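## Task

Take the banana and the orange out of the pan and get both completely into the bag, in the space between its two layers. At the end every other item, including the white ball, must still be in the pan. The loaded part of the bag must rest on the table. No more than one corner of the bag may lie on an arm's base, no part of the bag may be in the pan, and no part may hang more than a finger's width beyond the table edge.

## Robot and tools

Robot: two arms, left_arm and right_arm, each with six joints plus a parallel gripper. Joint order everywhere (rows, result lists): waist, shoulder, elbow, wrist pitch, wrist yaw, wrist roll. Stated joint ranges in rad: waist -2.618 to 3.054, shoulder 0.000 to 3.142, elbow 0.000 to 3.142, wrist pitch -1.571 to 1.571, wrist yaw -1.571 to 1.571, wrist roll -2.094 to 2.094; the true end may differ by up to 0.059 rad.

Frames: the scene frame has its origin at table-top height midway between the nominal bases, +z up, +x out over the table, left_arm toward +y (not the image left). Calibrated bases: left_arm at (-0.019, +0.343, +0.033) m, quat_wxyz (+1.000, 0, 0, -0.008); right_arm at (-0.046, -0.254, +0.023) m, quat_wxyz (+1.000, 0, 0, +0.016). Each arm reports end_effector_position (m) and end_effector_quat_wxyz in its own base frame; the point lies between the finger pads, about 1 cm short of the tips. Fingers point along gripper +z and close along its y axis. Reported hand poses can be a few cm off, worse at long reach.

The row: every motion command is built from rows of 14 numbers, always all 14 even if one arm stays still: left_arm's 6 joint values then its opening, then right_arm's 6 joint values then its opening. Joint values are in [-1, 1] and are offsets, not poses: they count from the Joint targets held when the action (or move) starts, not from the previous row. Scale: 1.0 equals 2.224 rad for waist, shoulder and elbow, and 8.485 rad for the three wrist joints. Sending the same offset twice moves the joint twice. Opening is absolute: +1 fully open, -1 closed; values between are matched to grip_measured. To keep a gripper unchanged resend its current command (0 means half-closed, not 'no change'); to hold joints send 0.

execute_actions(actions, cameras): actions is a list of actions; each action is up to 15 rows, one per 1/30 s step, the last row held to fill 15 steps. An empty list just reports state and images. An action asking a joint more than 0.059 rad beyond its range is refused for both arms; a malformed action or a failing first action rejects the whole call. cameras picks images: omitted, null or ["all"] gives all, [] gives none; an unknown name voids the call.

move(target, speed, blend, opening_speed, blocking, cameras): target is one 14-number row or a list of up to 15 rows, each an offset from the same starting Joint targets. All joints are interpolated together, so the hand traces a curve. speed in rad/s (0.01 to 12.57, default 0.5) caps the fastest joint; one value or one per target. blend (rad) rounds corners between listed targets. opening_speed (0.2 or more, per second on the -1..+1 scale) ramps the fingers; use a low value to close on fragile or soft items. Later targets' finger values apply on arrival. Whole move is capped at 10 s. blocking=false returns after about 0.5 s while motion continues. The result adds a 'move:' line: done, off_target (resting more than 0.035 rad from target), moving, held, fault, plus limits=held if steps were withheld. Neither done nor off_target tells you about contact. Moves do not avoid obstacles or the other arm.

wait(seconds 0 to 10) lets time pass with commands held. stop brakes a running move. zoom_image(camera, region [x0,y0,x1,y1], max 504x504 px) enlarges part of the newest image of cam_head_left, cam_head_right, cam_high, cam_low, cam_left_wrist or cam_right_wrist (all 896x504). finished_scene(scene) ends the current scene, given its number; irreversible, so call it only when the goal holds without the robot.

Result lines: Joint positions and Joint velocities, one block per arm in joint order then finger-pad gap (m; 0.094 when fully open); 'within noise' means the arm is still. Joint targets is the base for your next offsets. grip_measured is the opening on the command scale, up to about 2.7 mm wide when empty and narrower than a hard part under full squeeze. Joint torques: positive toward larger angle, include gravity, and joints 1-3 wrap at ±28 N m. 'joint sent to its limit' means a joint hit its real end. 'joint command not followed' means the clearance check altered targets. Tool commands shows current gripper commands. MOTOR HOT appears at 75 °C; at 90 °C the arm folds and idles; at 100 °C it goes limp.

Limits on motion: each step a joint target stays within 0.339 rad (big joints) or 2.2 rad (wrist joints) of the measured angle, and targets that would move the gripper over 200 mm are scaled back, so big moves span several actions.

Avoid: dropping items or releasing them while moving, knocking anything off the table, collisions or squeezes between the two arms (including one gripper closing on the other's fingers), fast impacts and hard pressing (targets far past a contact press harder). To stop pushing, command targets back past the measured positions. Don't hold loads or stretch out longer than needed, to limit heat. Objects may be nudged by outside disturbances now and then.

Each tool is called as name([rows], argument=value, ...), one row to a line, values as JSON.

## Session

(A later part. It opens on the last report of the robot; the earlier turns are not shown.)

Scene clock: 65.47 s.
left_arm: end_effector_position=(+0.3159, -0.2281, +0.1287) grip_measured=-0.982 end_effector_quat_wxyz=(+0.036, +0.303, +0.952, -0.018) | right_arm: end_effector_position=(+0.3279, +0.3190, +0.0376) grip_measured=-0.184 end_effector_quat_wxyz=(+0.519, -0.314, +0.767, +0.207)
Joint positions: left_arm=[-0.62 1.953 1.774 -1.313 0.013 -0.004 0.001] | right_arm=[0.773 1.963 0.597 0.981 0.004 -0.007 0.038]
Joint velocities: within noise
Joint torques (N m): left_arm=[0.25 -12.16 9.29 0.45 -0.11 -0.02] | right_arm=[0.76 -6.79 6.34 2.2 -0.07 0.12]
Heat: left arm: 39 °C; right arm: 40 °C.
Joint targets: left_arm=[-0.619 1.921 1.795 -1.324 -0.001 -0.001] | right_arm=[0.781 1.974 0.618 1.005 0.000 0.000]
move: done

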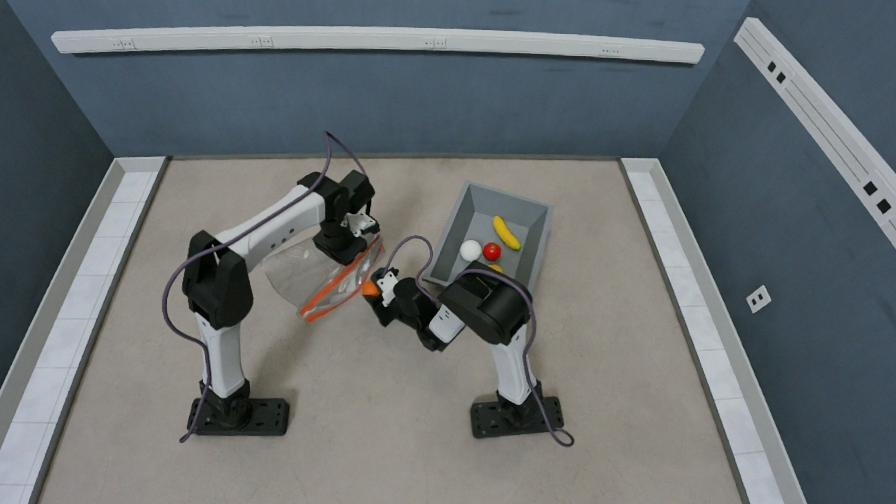

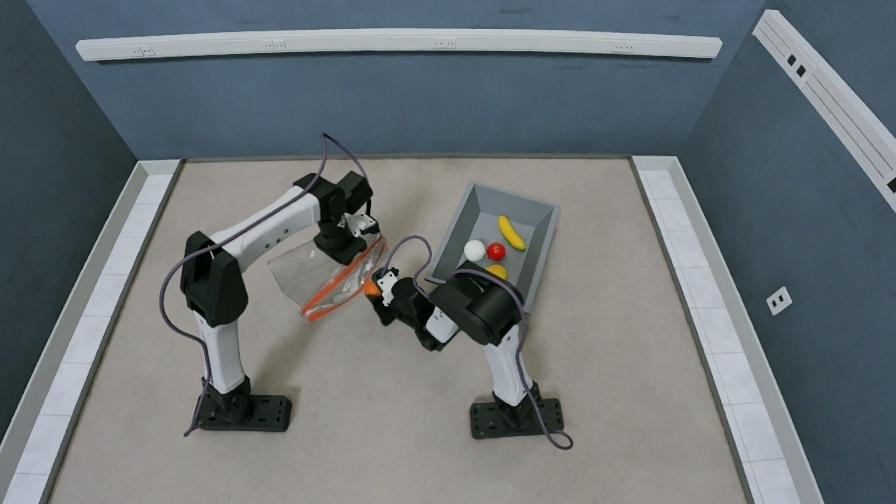

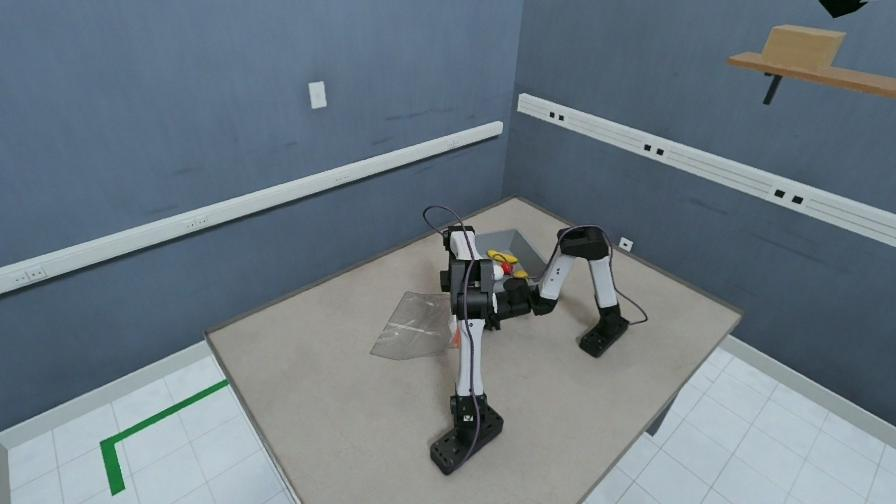

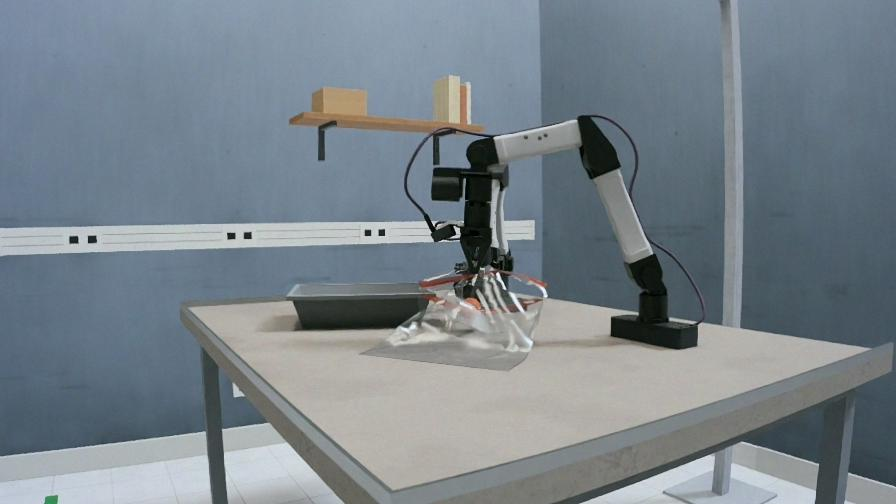

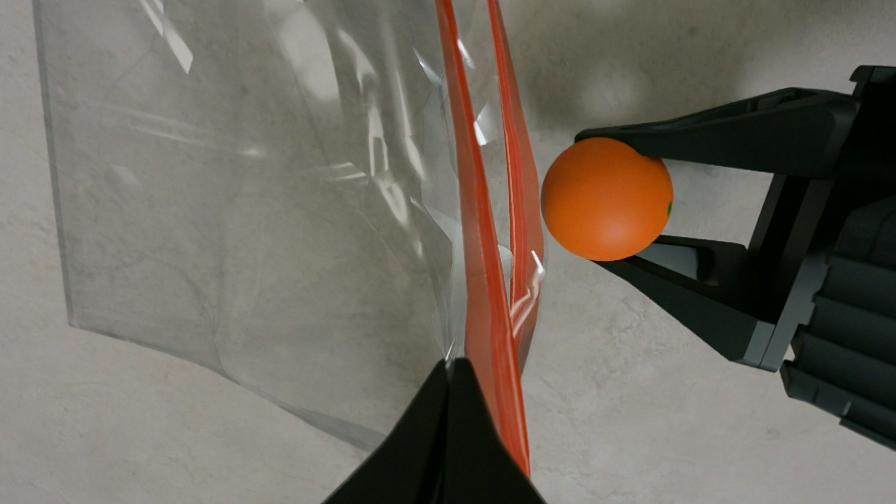

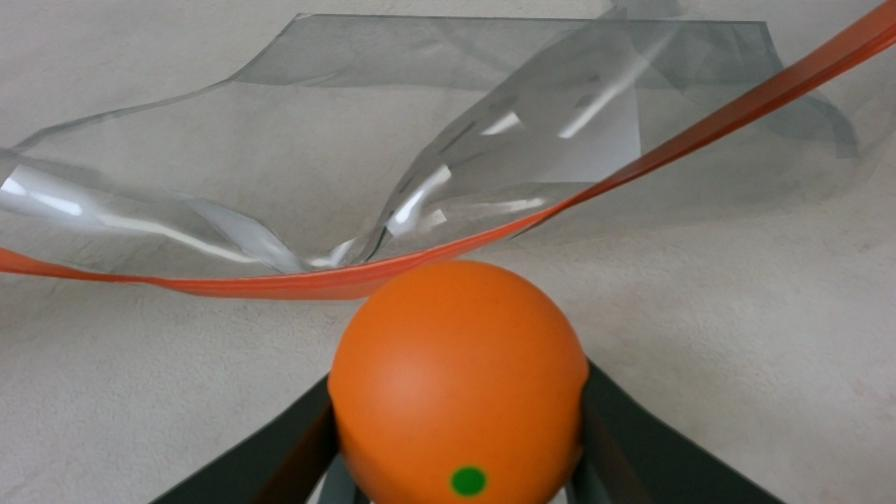

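move([
  [0,0,0,0,0,0,-1,0,-0.0962,-0.0472,-0.0127,0,0,-0.2],
  [0,0,0,0,0,0,-1,0,0.0155,0.0814,-0.0172,0,0,-0.2],
  [0,0,0,0,0,0,-1,0,0.112,0.1596,-0.0124,0,0,-0.2],
], speed=[0.4,0.25,0.2])

zoom_image(camera="cam_head_right", region=[240, 180, 452, 340])

zoom_image(camera="cam_low", region=[320, 230, 560, 390])

Scene clock: 69.20 s.
left_arm: end_effector_position=(+0.3176, -0.2250, +0.1287) grip_measured=-0.982 end_effector_quat_wxyz=(+0.037, +0.301, +0.953, -0.011) | right_arm: end_effector_position=(+0.3848, +0.3746, +0.0175) grip_measured=-0.184 end_effector_quat_wxyz=(+0.519, -0.314, +0.767, +0.208)
Joint positions: left_arm=[-0.617 1.953 1.774 -1.314 -0.001 -0.004 0.001] | right_arm=[0.773 2.212 0.948 0.88 0.004 -0.006 0.038]
Joint velocities: within noise
Joint torques (N m): left_arm=[0.09 -12.18 9.28 0.47 0.01 -0.02] | right_arm=[0.76 -9.2 7.2 2.1 -0.07 0.11]
Heat: left arm: 40 °C; right arm: 40 °C.
Joint targets: left_arm=[-0.619 1.921 1.795 -1.324 -0.001 -0.001] | right_arm=[0.781 2.223 0.973 0.900 0.000 0.000]
move: done

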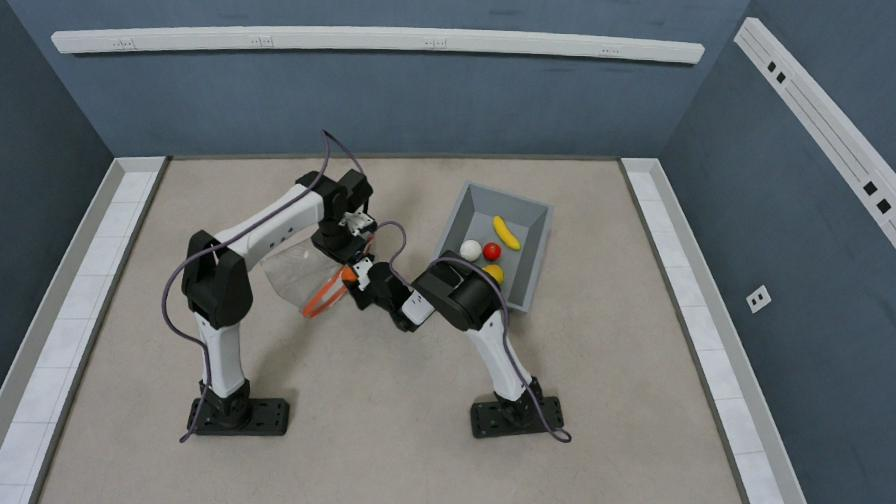

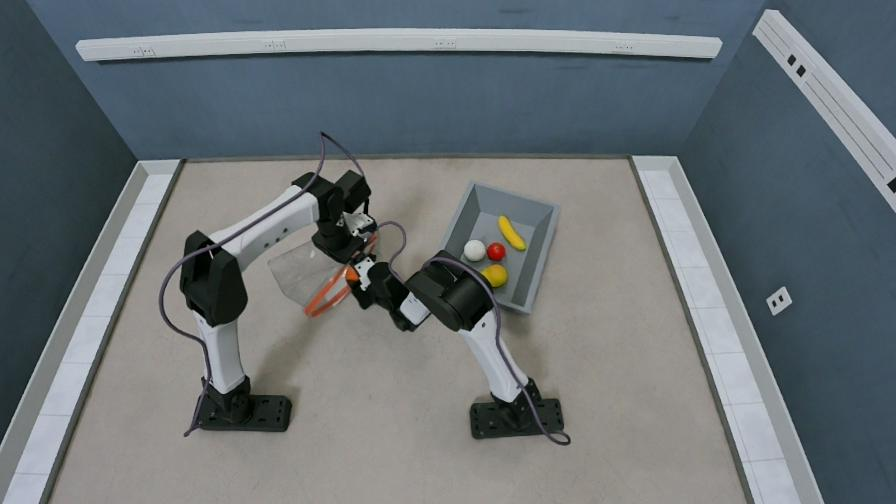

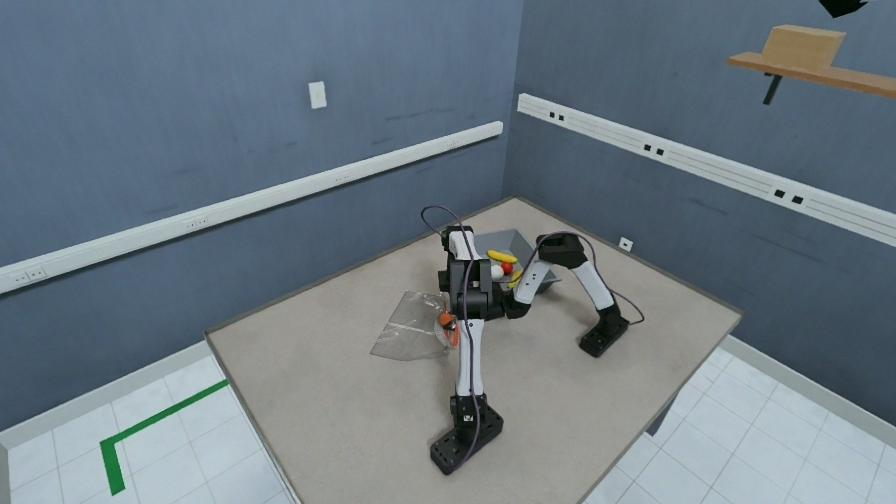

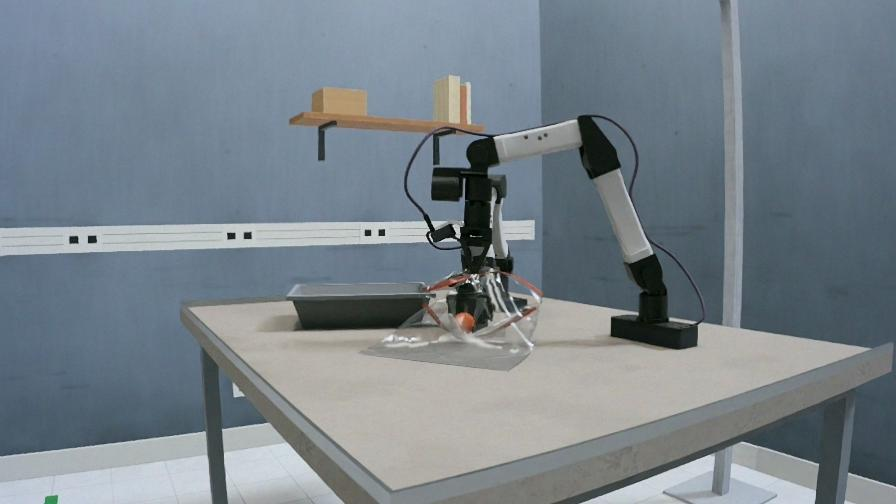

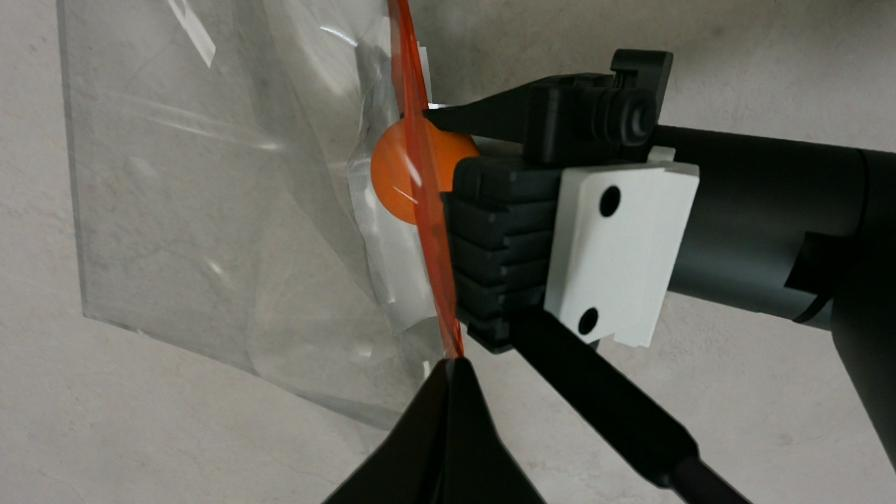

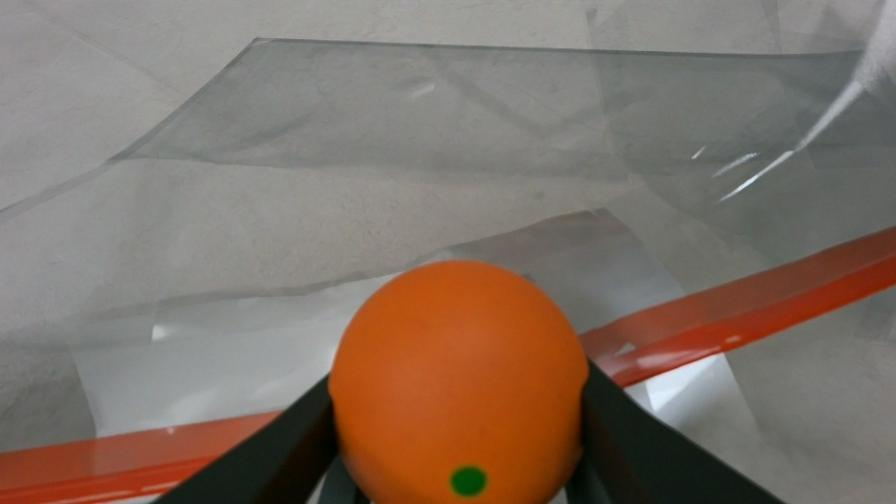

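Scaled by 2.377 from the camera's 896x504 image, which has a finer 1280x720 frame.

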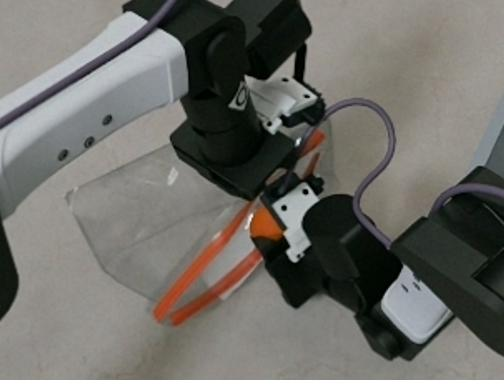

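Scaled by 2.100 from the camera's 896x504 image, which has a finer 1280x720 frame.

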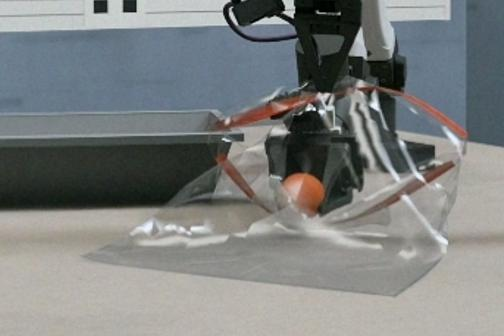

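move([
  [0,0,0,0,0,0,-1,0,0.0135,0,0.0035,0,0,-0.2],
  [0,0,0,0,0,0,-1,0,0.0135,0,0.0035,0,0,0.35],
], speed=0.2, opening_speed=0.6, cameras=[])

move([
  [0,0,0,0,0,0,-1,0,-0.11,-0.0782,-0.0083,0,0,0.35],
], speed=0.2, cameras=["cam_right_wrist","cam_low"])

zoom_image(camera="cam_low", region=[320, 230, 560, 390])

Scene clock: 71.73 s.
left_arm: end_effector_position=(+0.3176, -0.2250, +0.1287) grip_measured=-0.982 end_effector_quat_wxyz=(+0.037, +0.301, +0.953, -0.011) | right_arm: end_effector_position=(+0.3854, +0.3752, +0.0106) grip_measured=+0.349 end_effector_quat_wxyz=(+0.521, -0.313, +0.766, +0.208)
Joint positions: left_arm=[-0.617 1.953 1.774 -1.314 -0.001 -0.004 0.001] | right_arm=[0.773 2.24 0.951 0.909 0.004 -0.006 0.063]
Joint velocities: within noise
Joint torques (N m): left_arm=[0.12 -12.18 9.25 0.46 0.02 -0.01] | right_arm=[0.76 -9.1 6.84 2.12 -0.07 0.11]
Heat: left arm: 40 °C; right arm: 40 °C.
Joint targets: left_arm=[-0.619 1.921 1.795 -1.324 -0.001 -0.001] | right_arm=[0.781 2.253 0.973 0.930 0.000 0.000]
move: done
No camera images: "cameras" was empty.

Scene clock: 73.50 s.
left_arm: end_effector_position=(+0.3176, -0.2250, +0.1287) grip_measured=-0.982 end_effector_quat_wxyz=(+0.037, +0.301, +0.953, -0.011) | right_arm: end_effector_position=(+0.3611, +0.3514, +0.0404) grip_measured=+0.349 end_effector_quat_wxyz=(+0.516, -0.315, +0.770, +0.206)
Joint positions: left_arm=[-0.617 1.953 1.774 -1.314 -0.001 -0.004 0.001] | right_arm=[0.773 2.051 0.804 0.855 0.004 -0.006 0.063]
Joint velocities: within noise
Joint torques (N m): left_arm=[0.08 -12.16 9.25 0.47 0 -0.01] | right_arm=[0.76 -12.75 4.56 1.97 -0.07 0.11]
Heat: left arm: 40 °C; right arm: 40 °C.
Joint targets: left_arm=[-0.619 1.921 1.795 -1.324 -0.001 -0.001] | right_arm=[0.781 2.008 0.799 0.859 0.000 0.000]
move: off_target (right_arm); right_arm: the shoulder is farthest, 0.043 rad from its target
Images, in order (width x height): cam_low 896x504, cam_right_wrist 896x504.

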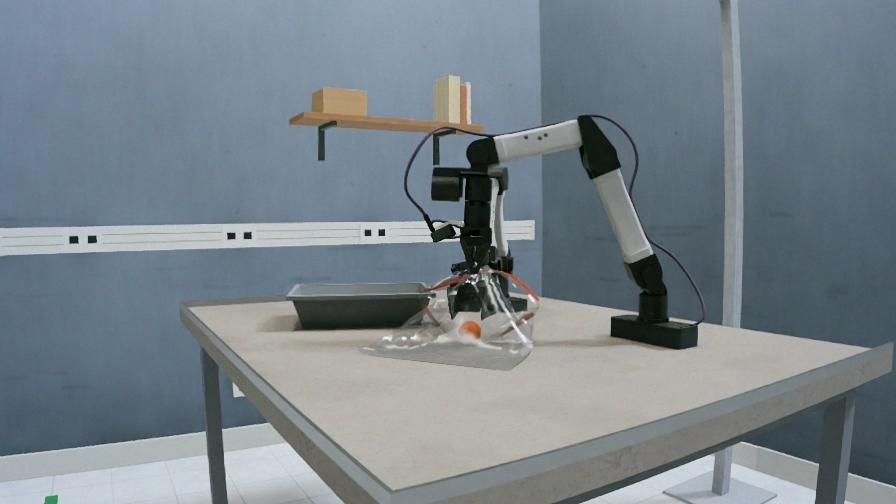

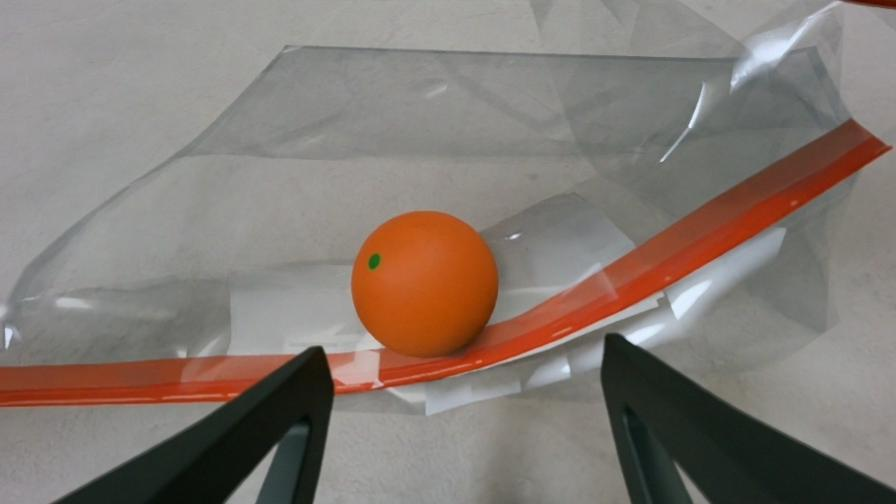

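Scaled by 2.100 from the camera's 896x504 image, which has a finer 1280x720 frame.

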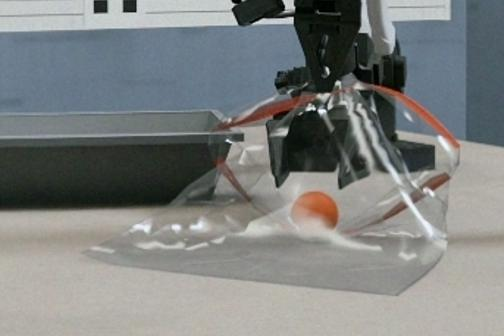

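move([
  [0,0,0,0,0,0,-1,0,0,0,0,0,0,-0.6],
  [0,0,0,0,0,0,-1,0.01,0.106,0.0782,0.006,0,0,-0.6],
  [0,0,0,0,0,0,-1,0,0,0,0,0,0,-0.6],
], speed=0.25, cameras=["cam_right_wrist","cam_low","cam_left_wrist"])

Scene clock: 76.73 s.
left_arm: end_effector_position=(+0.3176, -0.2250, +0.1287) grip_measured=-0.982 end_effector_quat_wxyz=(+0.037, +0.301, +0.953, -0.011) | right_arm: end_effector_position=(+0.3560, +0.3564, +0.0402) grip_measured=-0.599 end_effector_quat_wxyz=(+0.514, -0.320, +0.767, +0.210)
Joint positions: left_arm=[-0.617 1.953 1.774 -1.314 -0.001 -0.004 0.001] | right_arm=[0.787 2.051 0.803 0.855 0.004 -0.006 0.019]
Joint velocities: within noise
Joint torques (N m): left_arm=[0.1 -12.19 9.26 0.47 0 -0.02] | right_arm=[-0.62 -12.75 4.56 1.96 -0.07 0.11]
Heat: left arm: 40 °C; right arm: 41 °C.
Joint targets: left_arm=[-0.619 1.921 1.795 -1.324 -0.001 -0.001] | right_arm=[0.781 2.008 0.799 0.859 0.000 0.000]
move: off_target (right_arm); right_arm: the shoulder is farthest, 0.043 rad from its target
Images, in order (width x height): cam_low 896x504, cam_left_wrist 896x504, cam_right_wrist 896x504.

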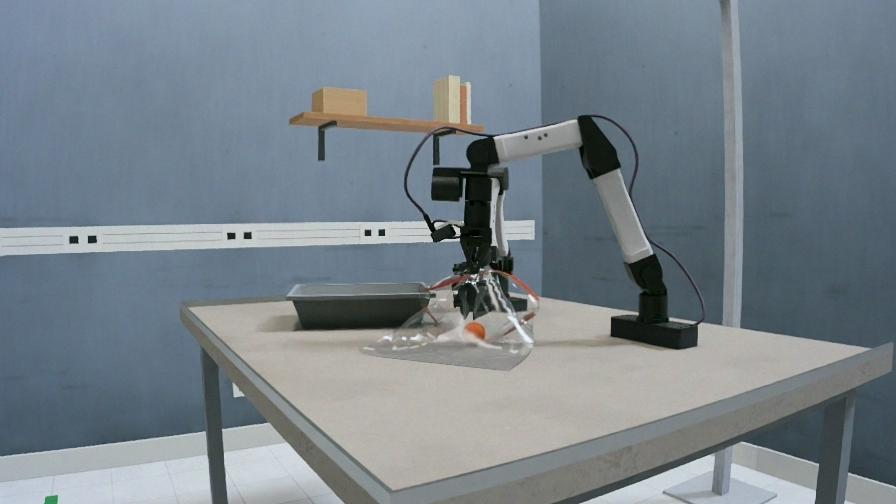

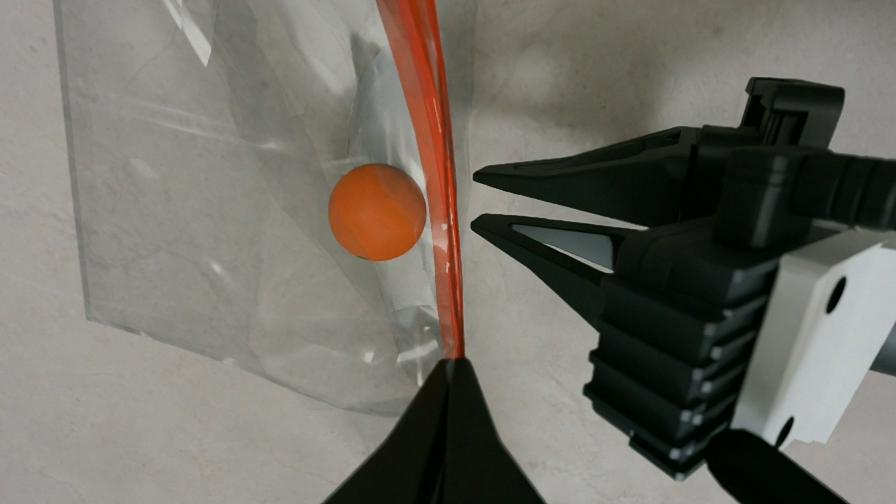

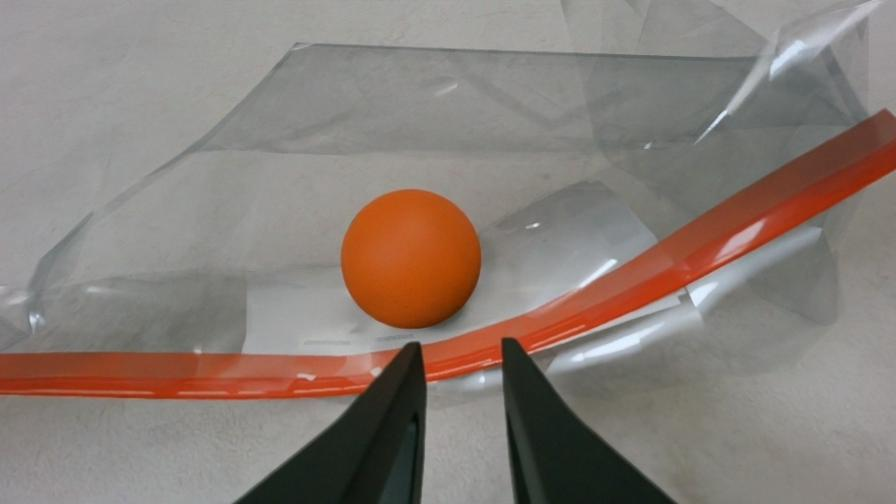

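move([
  [0,0,0,0,0,0,-1,0,-0.1115,-0.1286,0.0045,0,0,-0.6],
  [0,0,0,0,0,0,-1,0,-0.4789,-0.1897,-0.0879,0,0,-0.6],
  [0,0,0,0,0,0,-1,-0.1713,-0.0216,0.5378,-0.2468,0,-0.03,-0.6],
  [0,0,0,0,0,0,-1,-0.4173,0.1353,0.6731,-0.2411,0,-0.0707,0.4],
], speed=[0.3,1,1.2,0.8], blend=0.06, cameras=["cam_right_wrist","cam_head_left"])

Scene clock: 82.50 s.
left_arm: end_effector_position=(+0.3176, -0.2250, +0.1287) grip_measured=-0.982 end_effector_quat_wxyz=(+0.037, +0.301, +0.953, -0.011) | right_arm: end_effector_position=(+0.5193, -0.0798, +0.1302) grip_measured=+0.399 end_effector_quat_wxyz=(+0.158, -0.215, +0.962, -0.063)
Joint positions: left_arm=[-0.617 1.953 1.774 -1.314 -0.001 -0.004 0.001] | right_arm=[-0.151 2.302 2.269 -1.196 0.004 -0.592 0.066]
Joint velocities: within noise
Joint torques (N m): left_arm=[0.12 -12.18 9.25 0.47 0.01 0] | right_arm=[0.43 -11.73 9.16 1.01 -0.09 -0.02]
Heat: left arm: 40 °C; right arm: 41 °C.
Joint targets: left_arm=[-0.619 1.921 1.795 -1.324 -0.001 -0.001] | right_arm=[-0.147 2.309 2.296 -1.186 0.000 -0.600]
move: done
Images, in order (width x height): cam_head_left 896x504, cam_right_wrist 896x504.

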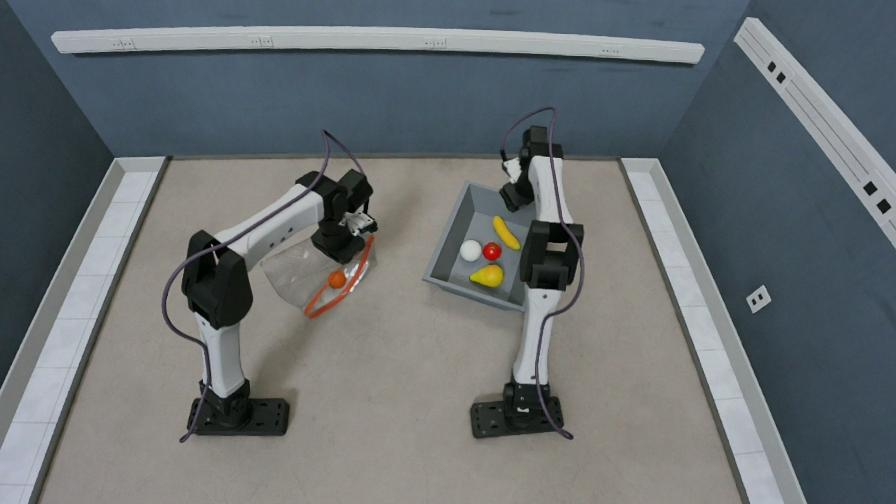

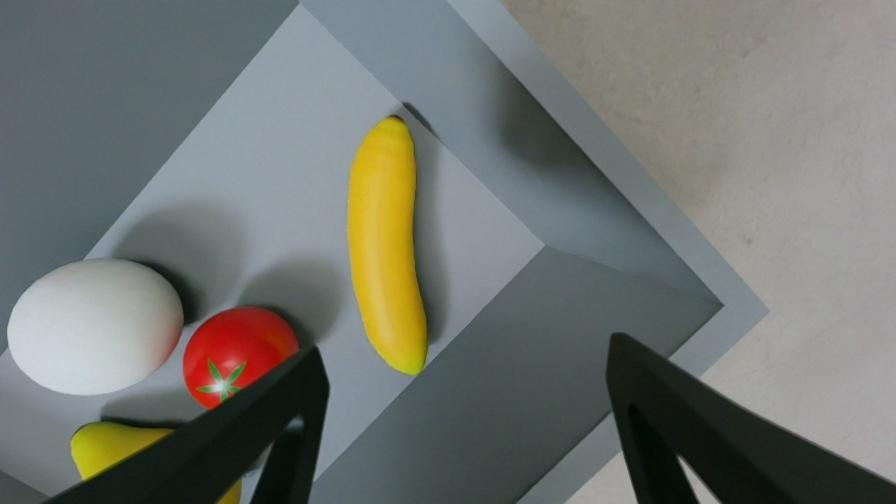

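move(target=[0,0,0,0,0,0,-1,0.018,0.0072,-0.1488,0.0408,0,0,0.3], speed=0.4, cameras=["cam_right_wrist"])

Scene clock: 84.63 s.
left_arm: end_effector_position=(+0.3176, -0.2250, +0.1287) grip_measured=-0.982 end_effector_quat_wxyz=(+0.037, +0.301, +0.953, -0.011) | right_arm: end_effector_position=(+0.5338, -0.0611, +0.0499) grip_measured=+0.301 end_effector_quat_wxyz=(+0.169, -0.233, +0.955, -0.064)
Joint positions: left_arm=[-0.617 1.953 1.774 -1.314 -0.001 -0.004 0.001] | right_arm=[-0.113 2.316 1.966 -0.857 0.004 -0.593 0.061]
Joint velocities: within noise
Joint torques (N m): left_arm=[0.09 -12.21 9.29 0.47 0 0] | right_arm=[0.59 -11.78 6.67 1.11 -0.09 -0.01]
Heat: left arm: 40 °C; right arm: 41 °C.
Joint targets: left_arm=[-0.619 1.921 1.795 -1.324 -0.001 -0.001] | right_arm=[-0.107 2.325 1.965 -0.841 0.000 -0.600]
move: done
Images, in order (width x height): cam_right_wrist 896x504.

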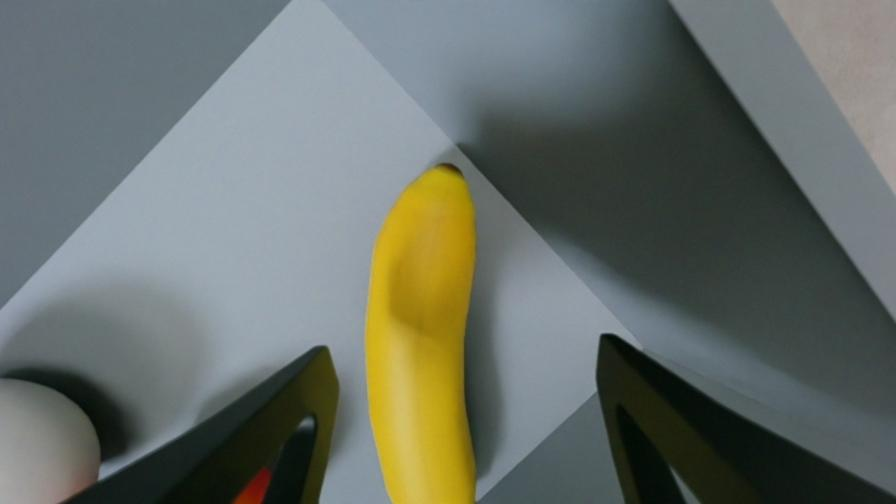

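move([
  [0,0,0,0,0,0,-1,0,-0.0045,-0.0841,0.021,0,0,0.3],
  [0,0,0,0,0,0,-1,0,-0.0045,-0.0841,0.021,0,0,-0.45],
], speed=0.25, opening_speed=1.0, cameras=["cam_right_wrist"])

Scene clock: 87.43 s.
left_arm: end_effector_position=(+0.3176, -0.2250, +0.1287) grip_measured=-0.982 end_effector_quat_wxyz=(+0.037, +0.301, +0.953, -0.011) | right_arm: end_effector_position=(+0.5238, -0.0600, +0.0046) grip_measured=-0.441 end_effector_quat_wxyz=(+0.168, -0.234, +0.956, -0.064)
Joint positions: left_arm=[-0.617 1.953 1.774 -1.314 -0.001 -0.004 0.001] | right_arm=[-0.113 2.316 1.783 -0.678 0.004 -0.594 0.026]
Joint velocities: within noise
Joint torques (N m): left_arm=[0.12 -12.16 9.22 0.46 0 -0.02] | right_arm=[0.57 -12.48 6 1.11 -0.09 -0.01]
Heat: left arm: 41 °C; right arm: 42 °C.
Joint targets: left_arm=[-0.619 1.921 1.795 -1.324 -0.001 -0.001] | right_arm=[-0.107 2.315 1.778 -0.662 0.000 -0.600]
move: done
Images, in order (width x height): cam_right_wrist 896x504.

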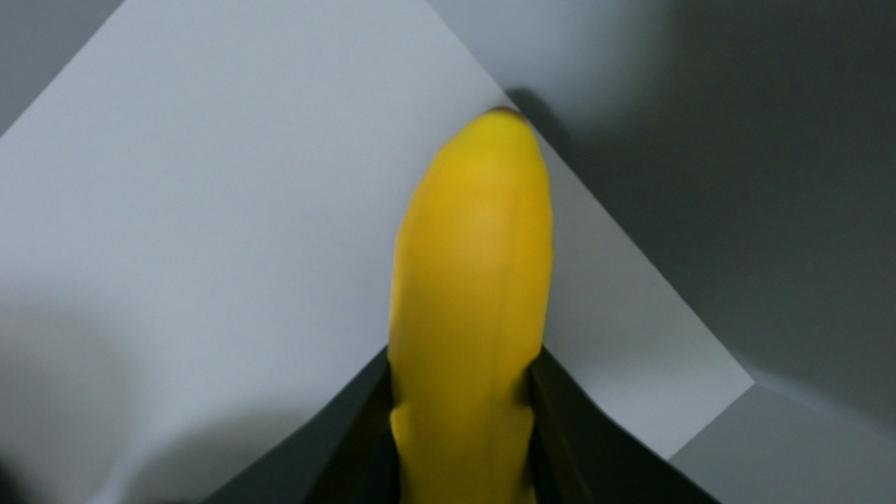

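move([
  [0,0,0,0,0,0,-1,0,-0.0027,0.2329,-0.0619,0,0,-0.45],
  [0,0,0,0,0,0,-1,0.228,-0.1596,0.0976,-0.0675,0,0,-0.45],
  [0,0,0,0,0,0,-1,0.3993,-0.6169,-0.6299,0.0913,0,-0.1143,-0.45],
], speed=[0.5,0.7,1.0], blend=0.08)

zoom_image(camera="cam_head_right", region=[240, 180, 452, 340])

zoom_image(camera="cam_low", region=[320, 230, 560, 390])

Scene clock: 92.43 s.
left_arm: end_effector_position=(+0.3176, -0.2250, +0.1287) grip_measured=-0.982 end_effector_quat_wxyz=(+0.037, +0.301, +0.953, -0.011) | right_arm: end_effector_position=(+0.2310, +0.2250, +0.1287) grip_measured=-0.446 end_effector_quat_wxyz=(-0.473, +0.789, -0.337, +0.198)
Joint positions: left_arm=[-0.617 1.953 1.774 -1.314 -0.001 -0.004 0.001] | right_arm=[0.773 0.958 0.377 0.088 0.002 -1.563 0.026]
Joint velocities: within noise
Joint torques (N m): left_arm=[0.06 -12.16 9.25 0.47 0.01 0] | right_arm=[0.75 -3.33 7.28 2.09 -0.08 0.03]
Heat: left arm: 41 °C; right arm: 43 °C.
Joint targets: left_arm=[-0.619 1.921 1.795 -1.324 -0.001 -0.001] | right_arm=[0.781 0.943 0.377 0.112 0.000 -1.570]
move: done

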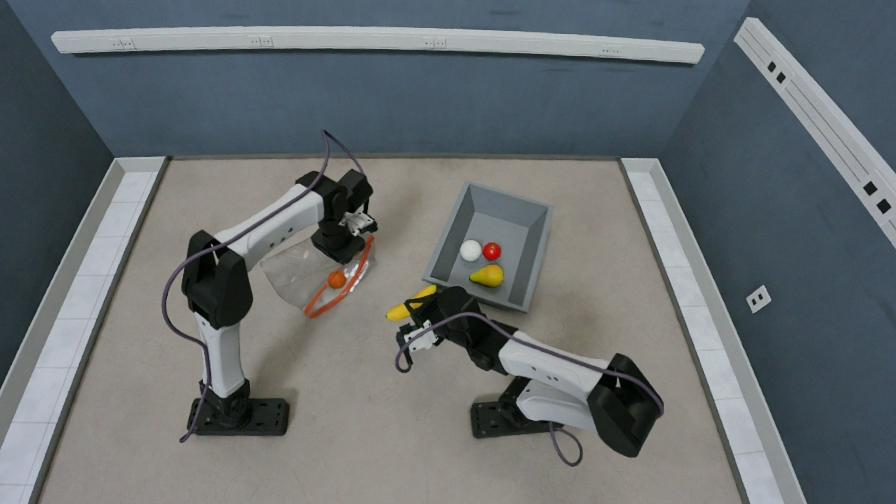

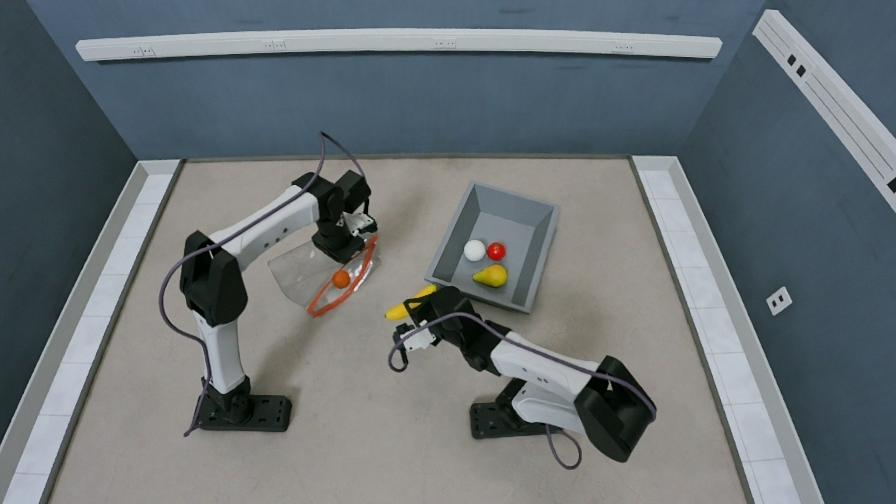

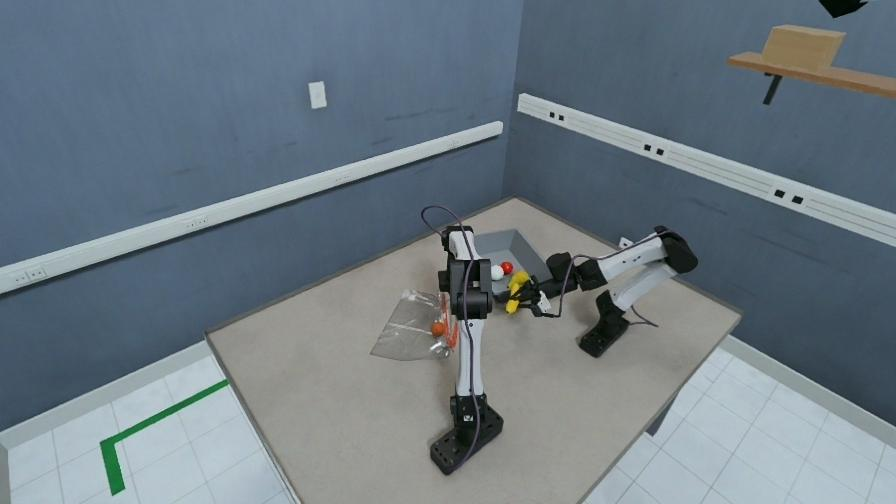

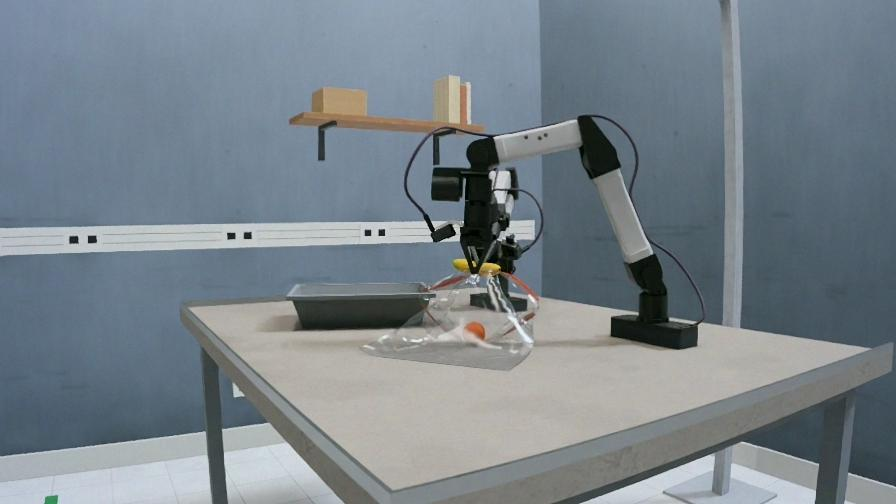

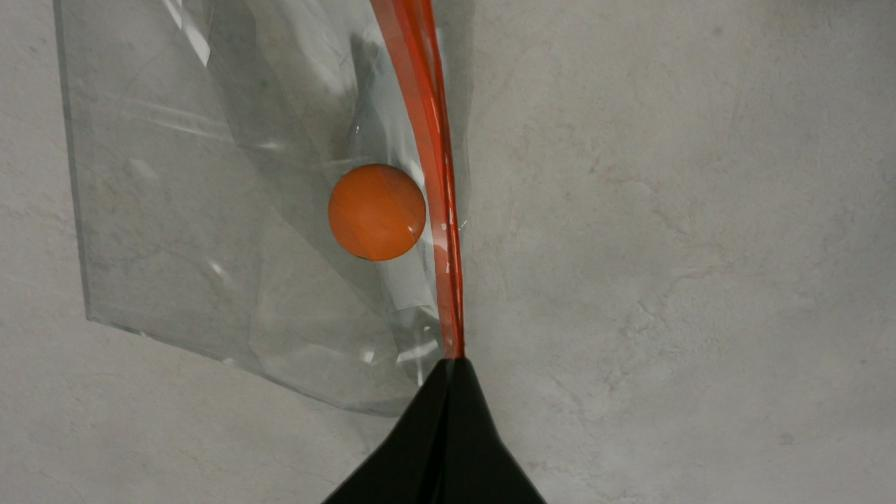

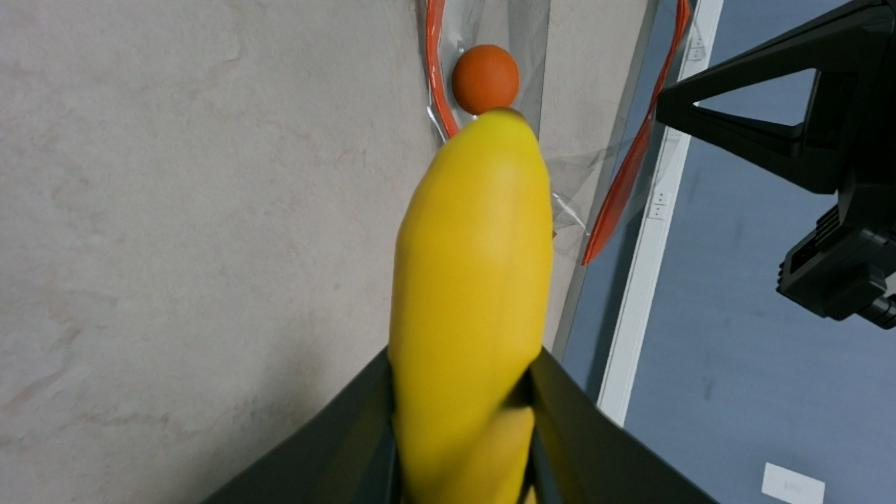

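Scaled by 2.377 from the camera's 896x504 image, which has a finer 1280x720 frame.

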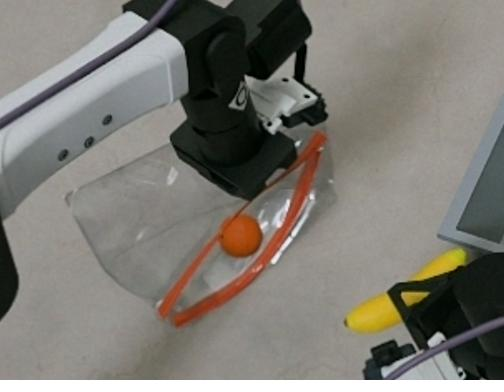

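Scaled by 2.100 from the camera's 896x504 image, which has a finer 1280x720 frame.

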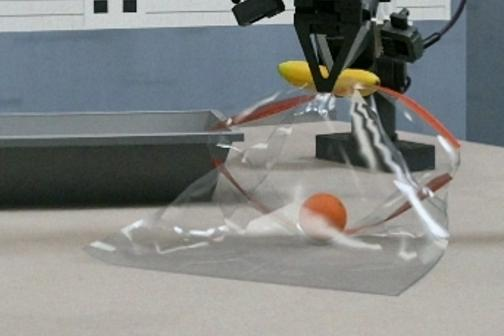

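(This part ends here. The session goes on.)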